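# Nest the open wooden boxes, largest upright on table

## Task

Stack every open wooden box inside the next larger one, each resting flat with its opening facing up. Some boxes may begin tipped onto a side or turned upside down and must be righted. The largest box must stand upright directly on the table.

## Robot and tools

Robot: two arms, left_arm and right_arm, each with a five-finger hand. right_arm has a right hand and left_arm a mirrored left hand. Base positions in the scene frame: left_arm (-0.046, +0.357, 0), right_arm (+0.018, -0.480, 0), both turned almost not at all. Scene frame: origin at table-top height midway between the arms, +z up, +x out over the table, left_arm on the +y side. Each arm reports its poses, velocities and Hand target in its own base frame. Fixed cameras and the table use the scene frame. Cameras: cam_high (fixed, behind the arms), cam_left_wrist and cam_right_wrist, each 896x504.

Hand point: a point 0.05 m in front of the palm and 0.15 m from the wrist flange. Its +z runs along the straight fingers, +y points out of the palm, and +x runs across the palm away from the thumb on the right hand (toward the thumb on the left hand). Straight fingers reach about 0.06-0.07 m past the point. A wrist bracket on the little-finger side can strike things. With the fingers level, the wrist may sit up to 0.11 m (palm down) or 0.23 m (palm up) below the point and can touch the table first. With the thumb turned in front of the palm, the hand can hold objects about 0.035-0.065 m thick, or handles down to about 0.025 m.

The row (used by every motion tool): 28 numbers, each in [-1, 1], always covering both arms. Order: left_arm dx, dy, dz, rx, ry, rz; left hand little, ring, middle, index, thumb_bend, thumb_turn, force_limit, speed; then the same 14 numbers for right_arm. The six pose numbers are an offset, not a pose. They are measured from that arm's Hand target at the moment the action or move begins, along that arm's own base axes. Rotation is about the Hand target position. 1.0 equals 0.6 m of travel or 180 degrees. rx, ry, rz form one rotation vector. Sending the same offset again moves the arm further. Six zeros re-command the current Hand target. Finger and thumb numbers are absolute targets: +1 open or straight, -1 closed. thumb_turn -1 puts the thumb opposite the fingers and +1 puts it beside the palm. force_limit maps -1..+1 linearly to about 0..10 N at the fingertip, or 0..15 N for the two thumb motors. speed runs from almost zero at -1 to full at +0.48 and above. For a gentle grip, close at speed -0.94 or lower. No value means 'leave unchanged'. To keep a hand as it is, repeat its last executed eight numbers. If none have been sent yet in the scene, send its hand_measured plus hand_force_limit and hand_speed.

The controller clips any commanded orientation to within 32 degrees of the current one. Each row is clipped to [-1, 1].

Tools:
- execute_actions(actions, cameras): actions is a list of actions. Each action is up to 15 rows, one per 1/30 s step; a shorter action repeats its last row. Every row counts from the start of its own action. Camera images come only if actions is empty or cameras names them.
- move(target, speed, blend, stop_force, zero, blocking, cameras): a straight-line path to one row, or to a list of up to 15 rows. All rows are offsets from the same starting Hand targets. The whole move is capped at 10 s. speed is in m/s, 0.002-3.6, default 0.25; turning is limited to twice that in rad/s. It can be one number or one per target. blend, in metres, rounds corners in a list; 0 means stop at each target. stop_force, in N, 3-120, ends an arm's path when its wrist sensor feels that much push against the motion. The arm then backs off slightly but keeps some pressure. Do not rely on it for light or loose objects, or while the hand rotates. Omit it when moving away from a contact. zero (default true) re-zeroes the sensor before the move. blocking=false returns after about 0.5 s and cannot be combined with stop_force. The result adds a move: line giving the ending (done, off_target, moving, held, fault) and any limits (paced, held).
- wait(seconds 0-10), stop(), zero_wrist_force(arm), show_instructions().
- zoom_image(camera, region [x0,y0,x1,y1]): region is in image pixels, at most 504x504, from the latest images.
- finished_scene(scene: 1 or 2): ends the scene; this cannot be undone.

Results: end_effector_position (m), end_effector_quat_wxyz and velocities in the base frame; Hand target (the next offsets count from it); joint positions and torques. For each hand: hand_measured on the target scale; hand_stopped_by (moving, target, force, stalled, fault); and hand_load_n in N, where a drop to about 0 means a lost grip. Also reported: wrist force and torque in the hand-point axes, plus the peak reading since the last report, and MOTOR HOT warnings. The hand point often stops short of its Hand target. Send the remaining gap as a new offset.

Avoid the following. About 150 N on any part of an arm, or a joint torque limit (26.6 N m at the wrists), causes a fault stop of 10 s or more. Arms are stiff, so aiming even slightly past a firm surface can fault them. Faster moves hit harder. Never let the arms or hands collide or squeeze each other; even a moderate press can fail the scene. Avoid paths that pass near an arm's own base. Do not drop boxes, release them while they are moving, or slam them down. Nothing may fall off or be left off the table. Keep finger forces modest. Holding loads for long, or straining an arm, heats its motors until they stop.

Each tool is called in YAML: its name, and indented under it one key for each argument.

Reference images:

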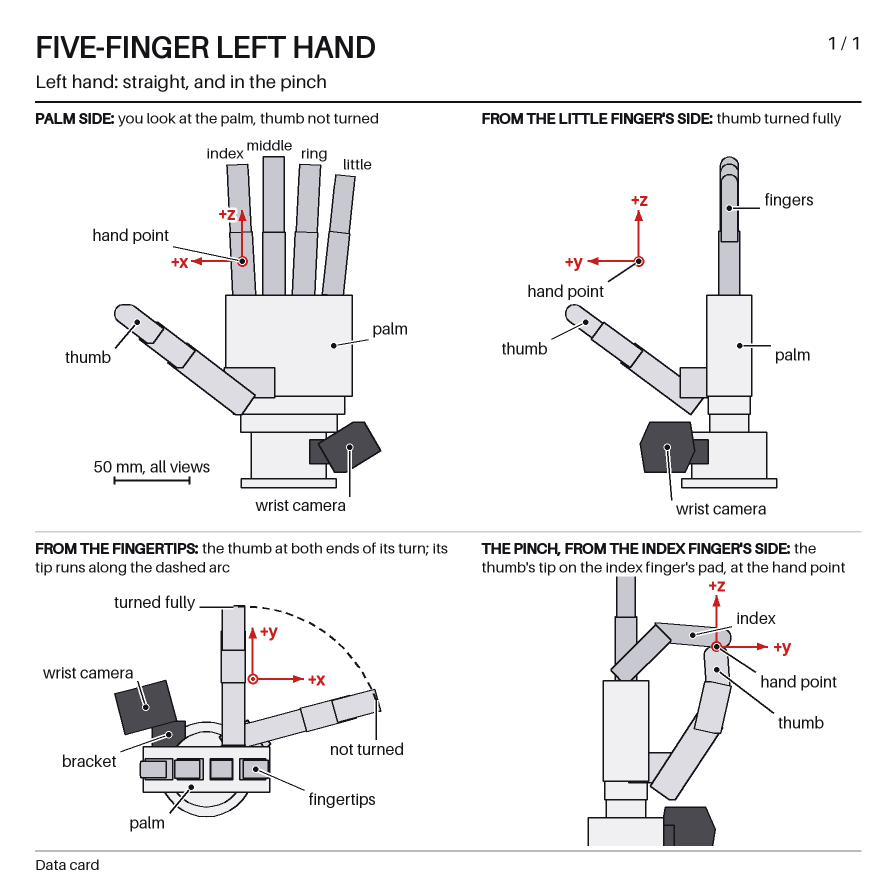

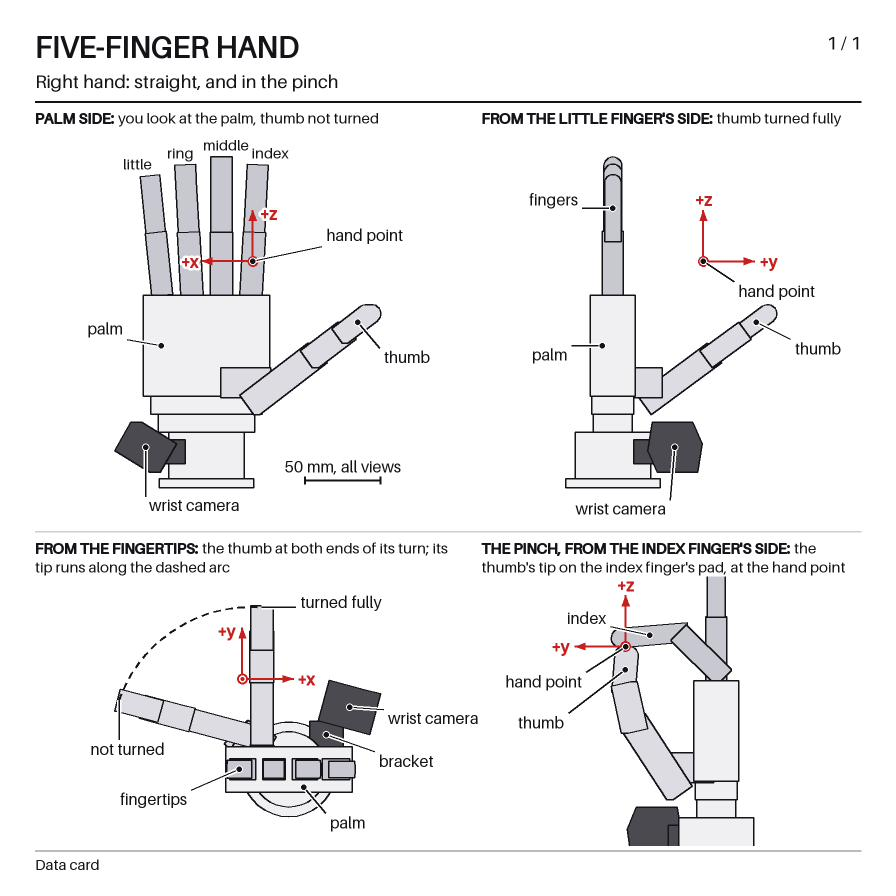

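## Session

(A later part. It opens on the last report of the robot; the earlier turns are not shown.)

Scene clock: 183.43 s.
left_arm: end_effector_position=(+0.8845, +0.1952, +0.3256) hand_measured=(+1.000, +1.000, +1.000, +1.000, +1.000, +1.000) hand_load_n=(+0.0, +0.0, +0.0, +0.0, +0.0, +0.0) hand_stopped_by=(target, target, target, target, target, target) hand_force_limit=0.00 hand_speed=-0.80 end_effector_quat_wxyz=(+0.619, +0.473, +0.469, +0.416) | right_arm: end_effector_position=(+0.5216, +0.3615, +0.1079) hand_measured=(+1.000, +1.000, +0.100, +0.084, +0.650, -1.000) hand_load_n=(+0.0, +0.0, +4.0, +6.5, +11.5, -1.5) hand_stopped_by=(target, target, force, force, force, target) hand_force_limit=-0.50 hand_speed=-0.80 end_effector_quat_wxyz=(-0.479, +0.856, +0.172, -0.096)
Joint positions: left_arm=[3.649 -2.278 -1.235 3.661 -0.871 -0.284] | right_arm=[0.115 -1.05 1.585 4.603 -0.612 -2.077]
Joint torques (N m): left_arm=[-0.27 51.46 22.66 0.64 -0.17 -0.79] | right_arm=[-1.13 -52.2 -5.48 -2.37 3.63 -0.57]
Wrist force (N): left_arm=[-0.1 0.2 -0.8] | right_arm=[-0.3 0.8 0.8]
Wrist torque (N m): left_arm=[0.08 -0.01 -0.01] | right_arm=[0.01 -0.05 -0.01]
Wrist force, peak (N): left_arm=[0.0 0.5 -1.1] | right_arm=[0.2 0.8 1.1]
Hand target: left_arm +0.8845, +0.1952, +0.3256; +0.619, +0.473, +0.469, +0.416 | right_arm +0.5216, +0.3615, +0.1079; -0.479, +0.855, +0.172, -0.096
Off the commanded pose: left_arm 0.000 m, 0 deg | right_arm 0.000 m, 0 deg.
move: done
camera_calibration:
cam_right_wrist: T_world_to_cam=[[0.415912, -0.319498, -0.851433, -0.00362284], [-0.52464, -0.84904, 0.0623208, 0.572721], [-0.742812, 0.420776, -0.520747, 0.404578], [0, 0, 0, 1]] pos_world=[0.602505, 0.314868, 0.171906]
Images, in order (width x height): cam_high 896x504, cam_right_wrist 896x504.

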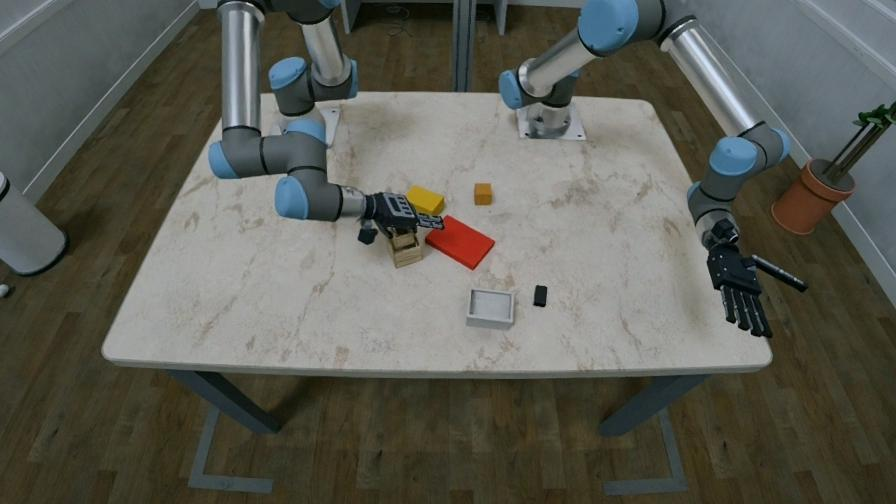

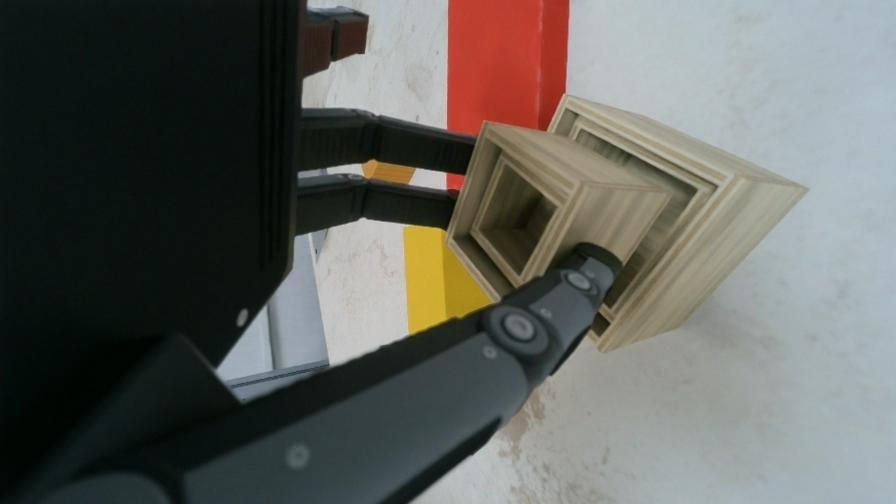

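move:
  target:
    - [0,0,0,0,0,0,1,1,1,1,1,1,0.0,-0.8,-0.0005,0.0037,-0.0125,0,0,0,1,1,0.0,0.0,0.4,-1,-0.5,-0.8]
  speed: [0.05]
  cameras: ["cam_high","cam_right_wrist"]

zoom_image:
  camera: "cam_high"
  region: [388, 222, 426, 260]

zoom_image:
  camera: "cam_right_wrist"
  region: [520, 80, 780, 340]

Scene clock: 190.80 s.
left_arm: end_effector_position=(+0.8845, +0.1952, +0.3256) hand_measured=(+1.000, +1.000, +1.000, +1.000, +1.000, +1.000) hand_load_n=(+0.0, +0.0, +0.5, +0.0, +0.0, +0.0) hand_stopped_by=(target, target, target, target, target, target) hand_force_limit=0.00 hand_speed=-0.80 end_effector_quat_wxyz=(+0.619, +0.473, +0.469, +0.416) | right_arm: end_effector_position=(+0.5213, +0.3637, +0.1003) hand_measured=(+1.000, +1.000, +0.100, +0.084, +0.650, -1.000) hand_load_n=(+0.0, +0.0, +3.5, +6.5, +11.0, -1.0) hand_stopped_by=(target, target, force, force, force, target) hand_force_limit=-0.50 hand_speed=-0.80 end_effector_quat_wxyz=(-0.479, +0.855, +0.172, -0.096)
Joint positions: left_arm=[3.649 -2.278 -1.235 3.661 -0.871 -0.284] | right_arm=[0.118 -1.04 1.592 4.581 -0.61 -2.072]
Joint torques (N m): left_arm=[-0.81 51.51 22.5 0.69 -0.16 -0.81] | right_arm=[5 -51.42 -16.07 -0.2 3.24 0.9]
Wrist force (N): left_arm=[0.1 0.1 -1.1] | right_arm=[-0.2 0.5 0.7]
Wrist torque (N m): left_arm=[0.07 -0.04 0.00] | right_arm=[-0.05 -0.05 -0.01]
Wrist force, peak (N): left_arm=[0.3 0.1 -1.3] | right_arm=[-0.3 0.8 1.2]
Hand target: left_arm +0.8845, +0.1952, +0.3256; +0.619, +0.473, +0.469, +0.416 | right_arm +0.5213, +0.3637, +0.1004; -0.479, +0.855, +0.172, -0.096
Off the commanded pose: left_arm 0.000 m, 0 deg | right_arm 0.000 m, 0 deg.
move: done
camera_calibration:
cam_right_wrist: T_world_to_cam=[[0.415817, -0.319445, -0.851499, -0.00921453], [-0.524597, -0.849064, 0.0623524, 0.574882], [-0.742896, 0.420767, -0.520635, 0.399507], [0, 0, 0, 1]] pos_world=[0.602205, 0.317068, 0.164306]
Images, in order (width x height): cam_high 896x504, cam_right_wrist 896x504.

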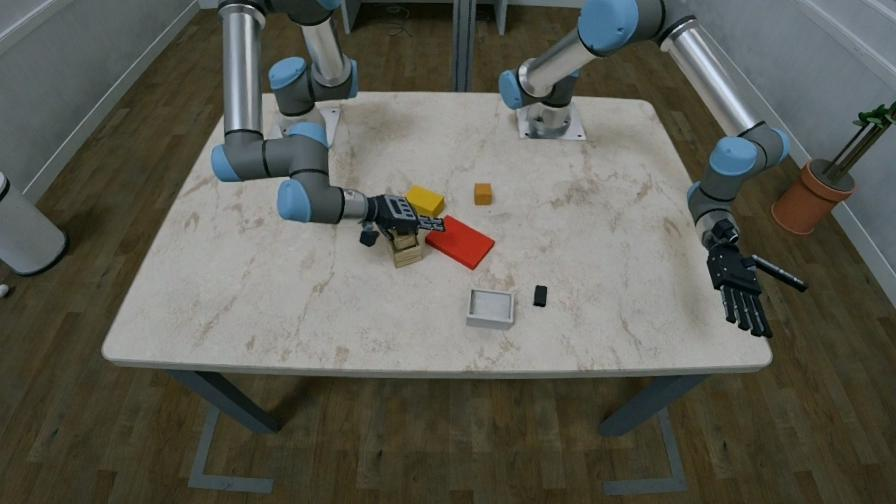

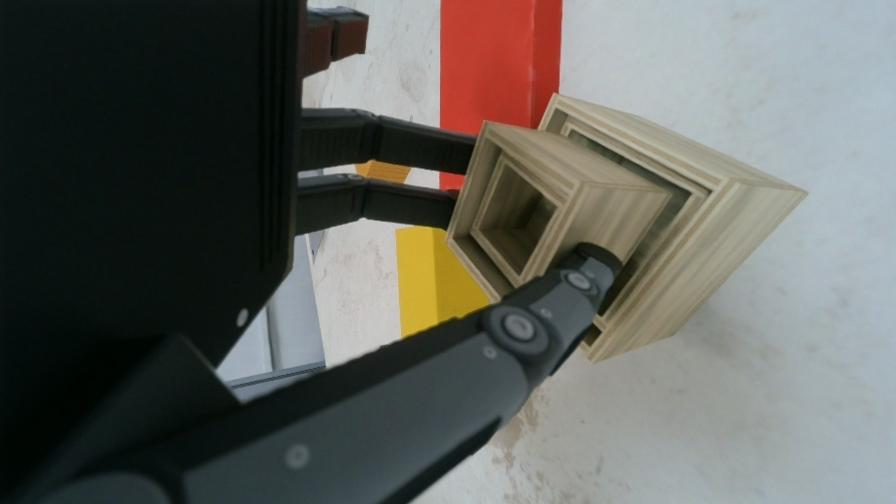

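Scaled by 13.263 from the camera's 896x504 image, which has a finer 1280x720 frame.

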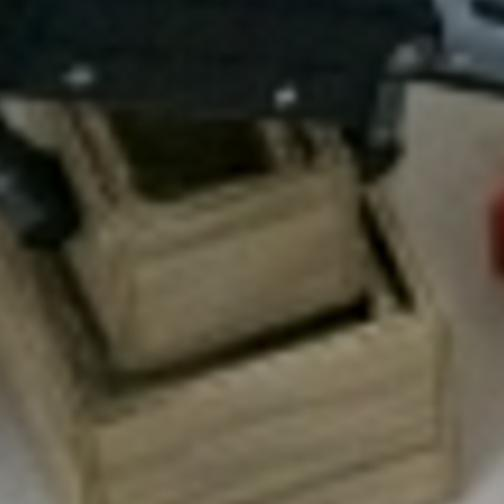

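Scaled by 1.938 from the camera's 896x504 image, which has a finer 1280x720 frame.

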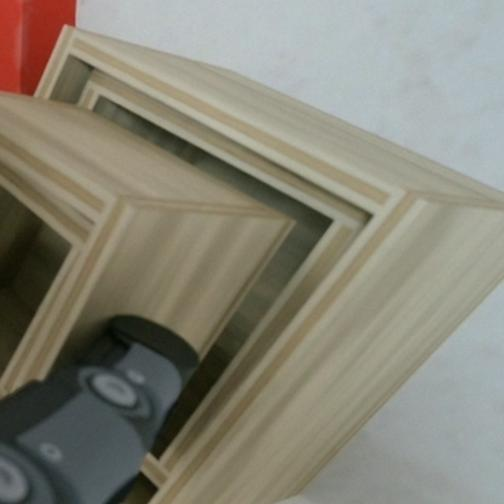

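move:
  target:
    - [0,0,0,0,0,0,1,1,1,1,1,1,0.0,-0.8,0.0004,-0.0011,-0.036,0,0,0,1,1,0.0,0.0,0.4,-1,-0.5,-0.8]
  speed: [0.03]
  stop_force: 4
  cameras: ["cam_high","cam_right_wrist"]

zoom_image:
  camera: "cam_high"
  region: [388, 222, 426, 260]

zoom_image:
  camera: "cam_right_wrist"
  region: [520, 80, 780, 340]

Scene clock: 195.27 s.
left_arm: end_effector_position=(+0.8845, +0.1952, +0.3256) hand_measured=(+1.000, +1.000, +1.000, +1.000, +1.000, +1.000) hand_load_n=(+0.0, -0.5, +0.0, +0.0, +0.0, +0.0) hand_stopped_by=(target, target, target, target, target, target) hand_force_limit=0.00 hand_speed=-0.80 end_effector_quat_wxyz=(+0.619, +0.473, +0.469, +0.416) | right_arm: end_effector_position=(+0.5215, +0.3630, +0.0788) hand_measured=(+1.000, +1.000, +0.100, +0.084, +0.650, -1.000) hand_load_n=(+0.0, -0.5, +3.5, +7.0, +11.5, -1.5) hand_stopped_by=(target, target, force, force, force, target) hand_force_limit=-0.50 hand_speed=-0.80 end_effector_quat_wxyz=(-0.479, +0.855, +0.172, -0.096)
Joint positions: left_arm=[3.649 -2.278 -1.235 3.661 -0.871 -0.284] | right_arm=[0.117 -1.012 1.611 4.536 -0.611 -2.074]
Joint torques (N m): left_arm=[-0.77 50.65 22.45 0.64 -0.21 -0.86] | right_arm=[-5.79 -55.37 -32.86 0.17 0.08 2.11]
Wrist force (N): left_arm=[0.3 0.0 -0.8] | right_arm=[-0.3 0.6 0.7]
Wrist torque (N m): left_arm=[0.04 -0.08 0.02] | right_arm=[-0.03 -0.04 0.16]
Wrist force, peak (N): left_arm=[0.3 0.5 -1.2] | right_arm=[-0.4 0.8 1.3]
Hand target: left_arm +0.8845, +0.1952, +0.3256; +0.619, +0.473, +0.469, +0.416 | right_arm +0.5215, +0.3630, +0.0788; -0.479, +0.855, +0.172, -0.096
Off the commanded pose: left_arm 0.000 m, 0 deg | right_arm 0.000 m, 0 deg.
move: done
camera_calibration:
cam_right_wrist: T_world_to_cam=[[0.415849, -0.319462, -0.851477, -0.0278454], [-0.524636, -0.849042, 0.0623247, 0.575753], [-0.742851, 0.420798, -0.520675, 0.388725], [0, 0, 0, 1]] pos_world=[0.602405, 0.316369, 0.142806]
Images, in order (width x height): cam_high 896x504, cam_right_wrist 896x504.

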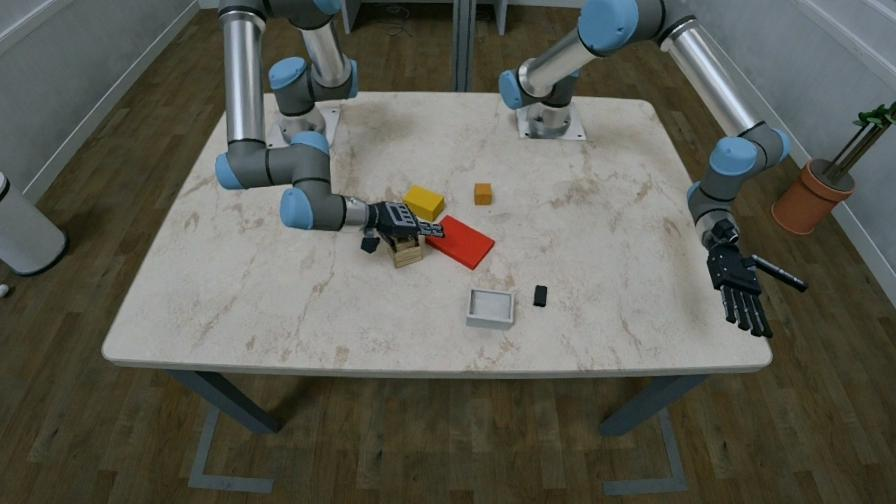

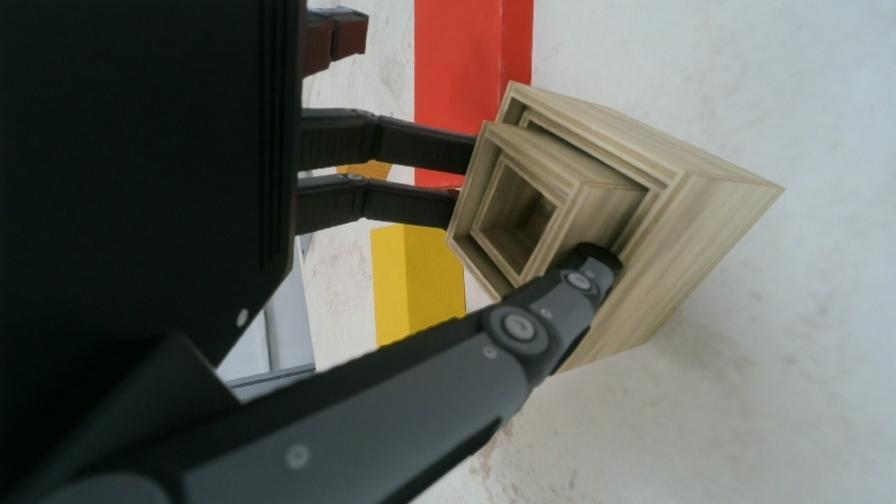

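Scaled by 13.263 from the camera's 896x504 image, which has a finer 1280x720 frame.

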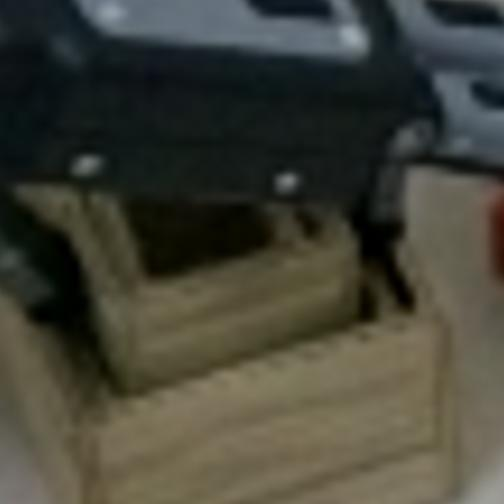

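Scaled by 1.938 from the camera's 896x504 image, which has a finer 1280x720 frame.

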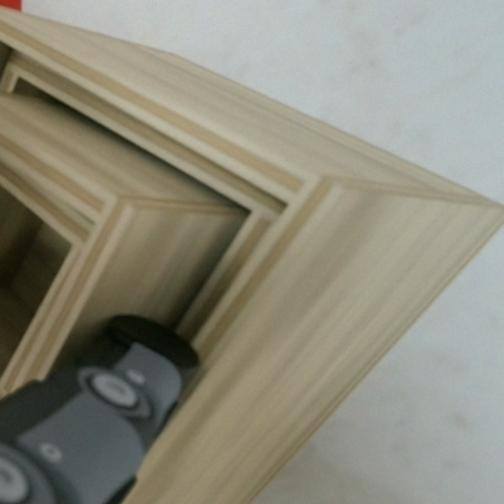

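move:
  target:
    - [0,0,0,0,0,0,1,1,1,1,1,1,0.0,-0.8,0,0,-0.02,0,0,0,1,1,0.0,0.0,0.4,-1,-0.5,-0.8]
  speed: [0.02]
  stop_force: 3

move:
  target:
    - [0,0,0,0,0,0,1,1,1,1,1,1,0.0,-0.8,0,0,0.0015,0,0,0,1,1,0.5,0.5,0.4,-1,-0.5,0.1]
  speed: [0.02]
  cameras: ["cam_high","cam_right_wrist"]

zoom_image:
  camera: "cam_right_wrist"
  region: [420, 80, 780, 380]

Scene clock: 196.97 s.
left_arm: end_effector_position=(+0.8845, +0.1952, +0.3256) hand_measured=(+1.000, +1.000, +1.000, +1.000, +1.000, +1.000) hand_load_n=(+0.0, +0.5, +0.0, +0.0, +0.0, +0.0) hand_stopped_by=(target, target, target, target, target, target) hand_force_limit=0.00 hand_speed=-0.80 end_effector_quat_wxyz=(+0.619, +0.473, +0.469, +0.416) | right_arm: end_effector_position=(+0.5217, +0.3630, +0.0783) hand_measured=(+1.000, +1.000, +0.100, +0.084, +0.650, -1.000) hand_load_n=(+0.0, +0.0, +3.5, +6.5, +10.5, -1.0) hand_stopped_by=(target, target, force, force, force, target) hand_force_limit=-0.50 hand_speed=-0.80 end_effector_quat_wxyz=(-0.479, +0.855, +0.172, -0.096)
Joint positions: left_arm=[3.649 -2.278 -1.235 3.661 -0.871 -0.284] | right_arm=[0.117 -1.011 1.611 4.535 -0.611 -2.074]
Joint torques (N m): left_arm=[-0.95 51.23 22.42 0.6 -0.34 -0.87] | right_arm=[-2.19 -43.13 -31.12 -4.32 0.89 0.87]
Wrist force (N): left_arm=[0.3 0.0 -0.8] | right_arm=[-0.5 -2.9 -2.0]
Wrist torque (N m): left_arm=[0.05 -0.07 0.01] | right_arm=[-0.24 0.00 0.12]
Wrist force, peak (N): left_arm=[0.4 0.6 -1.1] | right_arm=[-2.9 -17.1 -11.6]
Hand target: left_arm +0.8845, +0.1952, +0.3256; +0.619, +0.473, +0.469, +0.416 | right_arm +0.5217, +0.3630, +0.0783; -0.479, +0.855, +0.172, -0.096 (not the last commanded pose)
Off the commanded pose: left_arm 0.000 m, 0 deg | right_arm 0.011 m, 0 deg.
move: contact (right_arm)

Scene clock: 197.67 s.
left_arm: end_effector_position=(+0.8845, +0.1952, +0.3256) hand_measured=(+1.000, +1.000, +1.000, +1.000, +1.000, +1.000) hand_load_n=(+0.0, +0.0, +0.0, +0.0, +0.0, +0.0) hand_stopped_by=(target, target, target, target, target, target) hand_force_limit=0.00 hand_speed=-0.80 end_effector_quat_wxyz=(+0.619, +0.473, +0.469, +0.416) | right_arm: end_effector_position=(+0.5217, +0.3630, +0.0792) hand_measured=(+1.000, +1.000, +0.500, +0.500, +0.648, -1.000) hand_load_n=(-0.5, +0.0, +0.0, +0.0, +0.0, +0.0) hand_stopped_by=(target, target, target, target, force, target) hand_force_limit=-0.50 hand_speed=0.10 end_effector_quat_wxyz=(-0.479, +0.855, +0.172, -0.096)
Joint positions: left_arm=[3.649 -2.278 -1.235 3.661 -0.871 -0.284] | right_arm=[0.117 -1.013 1.61 4.537 -0.611 -2.074]
Joint torques (N m): left_arm=[0 50.8 22.73 0.6 -0.09 -0.96] | right_arm=[-2.09 -53.19 -32.01 -0.16 0.81 0.25]
Wrist force (N): left_arm=[0.2 0.2 -0.9] | right_arm=[-0.2 0.2 0.8]
Wrist torque (N m): left_arm=[0.09 -0.06 0.00] | right_arm=[-0.08 -0.06 0.14]
Wrist force, peak (N): left_arm=[0.2 0.3 -1.2] | right_arm=[-0.4 -3.2 -1.8]
Hand target: left_arm +0.8845, +0.1952, +0.3256; +0.619, +0.473, +0.469, +0.416 | right_arm +0.5217, +0.3630, +0.0792; -0.479, +0.855, +0.172, -0.096
Off the commanded pose: left_arm 0.000 m, 0 deg | right_arm 0.000 m, 0 deg.
move: done
camera_calibration:
cam_right_wrist: T_world_to_cam=[[0.416027, -0.319464, -0.85139, -0.0276662], [-0.524711, -0.849007, 0.0621727, 0.575836], [-0.742698, 0.420868, -0.520836, 0.388917], [0, 0, 0, 1]] pos_world=[0.602505, 0.316369, 0.143206]
Images, in order (width x height): cam_high 896x504, cam_right_wrist 896x504.

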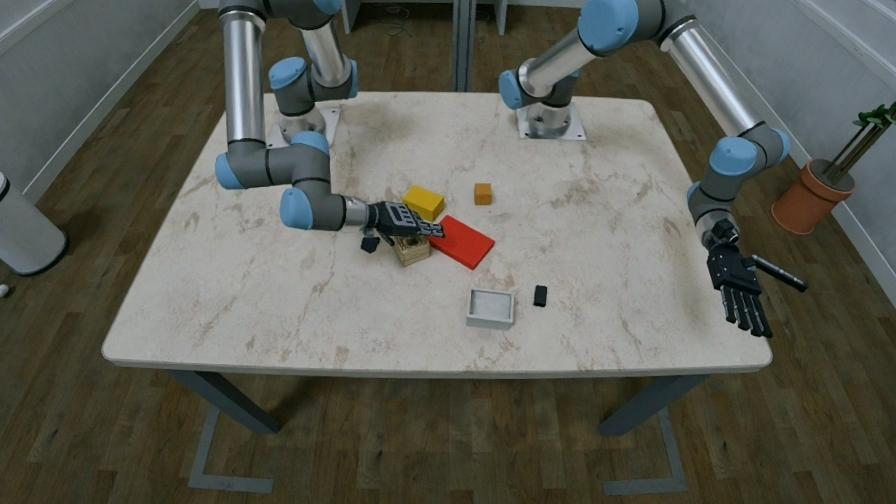

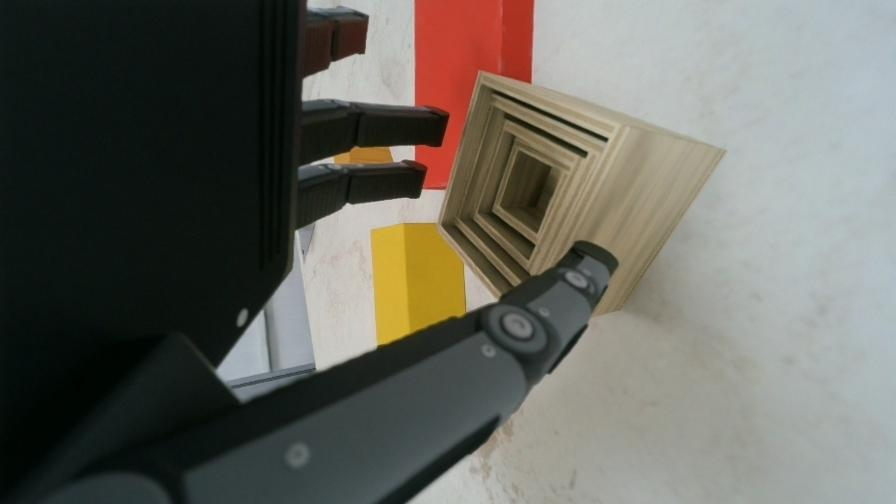

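Scaled by 1.400 from the camera's 896x504 image, which has a finer 1280x720 frame.

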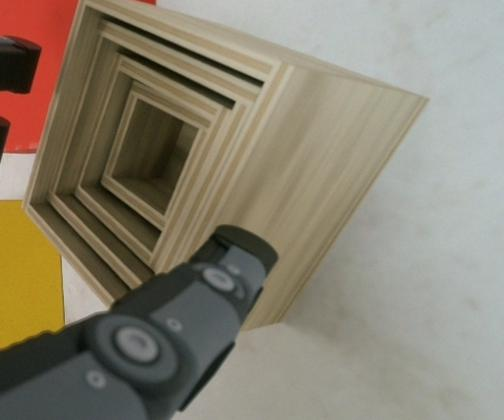

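move:
  target:
    - [0,0,0,0,0,0,1,1,1,1,1,1,0.0,-0.8,-0.03,-0.03,0.15,0,0,0,1,1,0.5,0.5,0.4,-1,-0.5,0.1]
    - [0,0,0,0,0,0,1,1,1,1,1,1,0.0,-0.8,-0.1,-0.25,0.25,0,0,0,1,1,0.5,0.5,0.4,-1,-0.5,0.1]
  speed: [0.2]
  blend: 0.03
  cameras: ["cam_high","cam_right_wrist"]

zoom_image:
  camera: "cam_high"
  region: [370, 200, 440, 280]

speed must be one number or one for each of the 2 targets, got a list of 1; nothing of the call was run

Scaled by 6.300 from the camera's 896x504 image, which has a finer 1280x720 frame.

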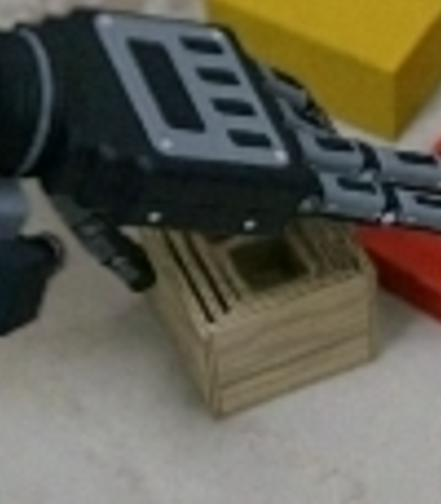

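move:
  target:
    - [0,0,0,0,0,0,1,1,1,1,1,1,0.0,-0.8,-0.02,-0.03,0.12,0,0,0,1,1,0.5,0.5,0.4,-1,-0.5,0.1]
    - [0,0,0,0,0,0,1,1,1,1,1,1,0.0,-0.8,-0.05,-0.15,0.2,0,0,0,1,1,0.5,0.5,0.4,-1,-0.5,0.1]
  speed: 0.25
  blend: 0.03
  cameras: ["cam_high","cam_right_wrist"]

zoom_image:
  camera: "cam_high"
  region: [370, 200, 440, 280]

Scene clock: 199.90 s.
left_arm: end_effector_position=(+0.8845, +0.1952, +0.3256) hand_measured=(+1.000, +1.000, +1.000, +1.000, +1.000, +1.000) hand_load_n=(+0.0, +0.0, +0.0, +0.0, +0.0, +0.0) hand_stopped_by=(target, target, target, target, target, target) hand_force_limit=0.00 hand_speed=-0.80 end_effector_quat_wxyz=(+0.619, +0.473, +0.469, +0.416) | right_arm: end_effector_position=(+0.4918, +0.2731, +0.1992) hand_measured=(+1.000, +1.000, +0.500, +0.500, +0.648, -1.000) hand_load_n=(+0.0, +0.0, +0.0, +0.0, +0.0, +0.0) hand_stopped_by=(target, target, target, target, force, target) hand_force_limit=-0.50 hand_speed=0.10 end_effector_quat_wxyz=(-0.479, +0.856, +0.173, -0.096) end_effector_velocity=(-0.001, +0.000, +0.000) end_effector_angular_velocity=(+0.000, +0.005, +0.001)
Joint positions: left_arm=[3.649 -2.278 -1.235 3.661 -0.871 -0.284] | right_arm=[-0.027 -1.251 1.586 4.967 -0.681 -2.283]
Joint velocities: left_arm=[within noise] | right_arm=[0 0 0.001 0.005 0 -0.001]
Joint torques (N m): left_arm=[-0.93 50.51 21.68 0.44 -0.36 -1.04] | right_arm=[-7.01 -45.58 -8.88 1.06 2.23 -1.46]
Wrist force (N): left_arm=[0.3 0.0 -0.8] | right_arm=[-0.1 0.4 1.0]
Wrist torque (N m): left_arm=[0.04 -0.08 0.02] | right_arm=[-0.01 -0.06 -0.02]
Wrist force, peak (N): left_arm=[0.2 0.3 -1.1] | right_arm=[0.4 2.0 1.8]
Hand target: left_arm +0.8845, +0.1952, +0.3256; +0.619, +0.473, +0.469, +0.416 | right_arm +0.4917, +0.2730, +0.1992; -0.479, +0.855, +0.172, -0.096
Off the commanded pose: left_arm 0.000 m, 0 deg | right_arm 0.000 m, 0 deg.
move: done
camera_calibration:
cam_right_wrist: T_world_to_cam=[[0.416213, -0.319506, -0.851283, 0.0580948], [-0.524736, -0.848998, 0.062092, 0.476395], [-0.742576, 0.420855, -0.52102, 0.467028], [0, 0, 0, 1]] pos_world=[0.572605, 0.226469, 0.263206]
Images, in order (width x height): cam_high 896x504, cam_right_wrist 896x504.

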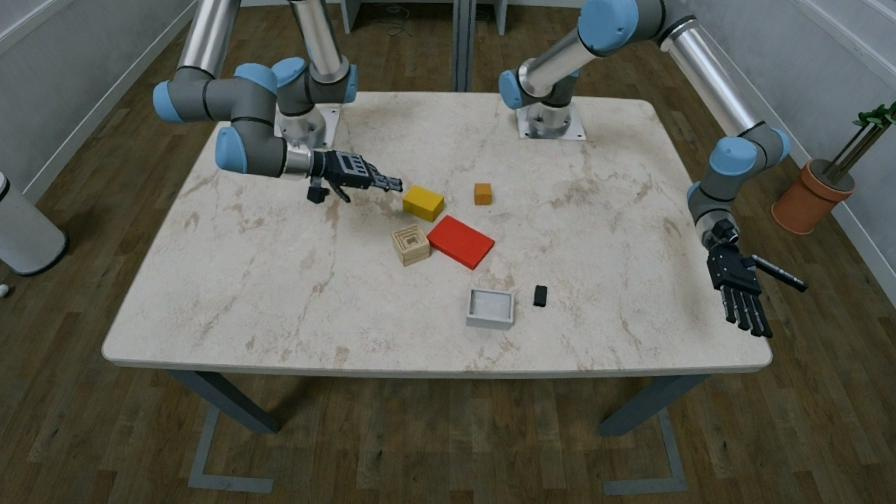

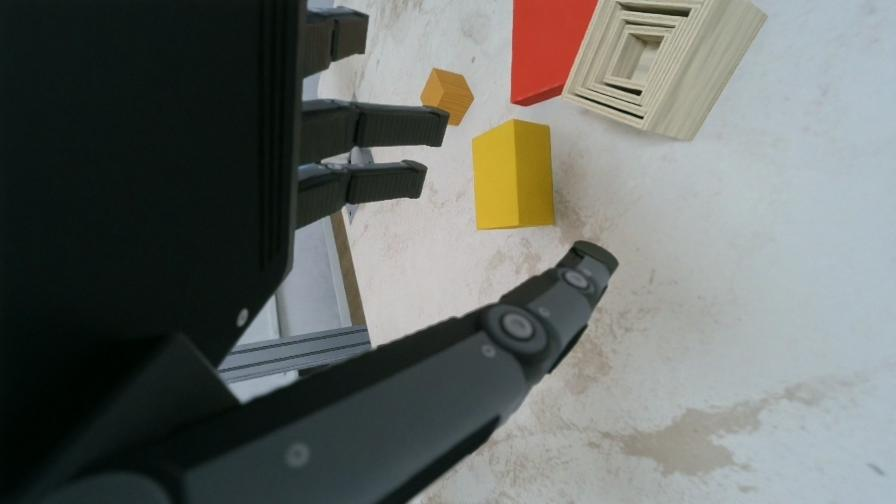

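Scaled by 6.300 from the camera's 896x504 image, which has a finer 1280x720 frame.

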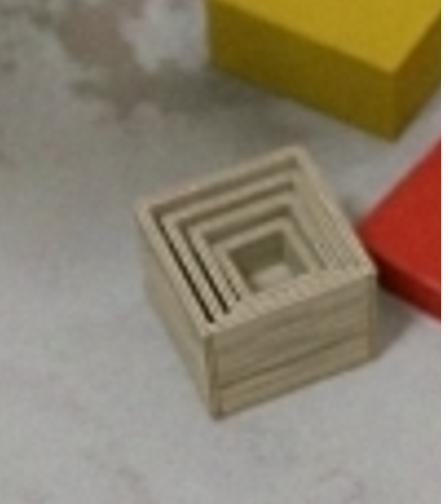

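finished_scene:
  scene: 1

The scene is finished: the task was done.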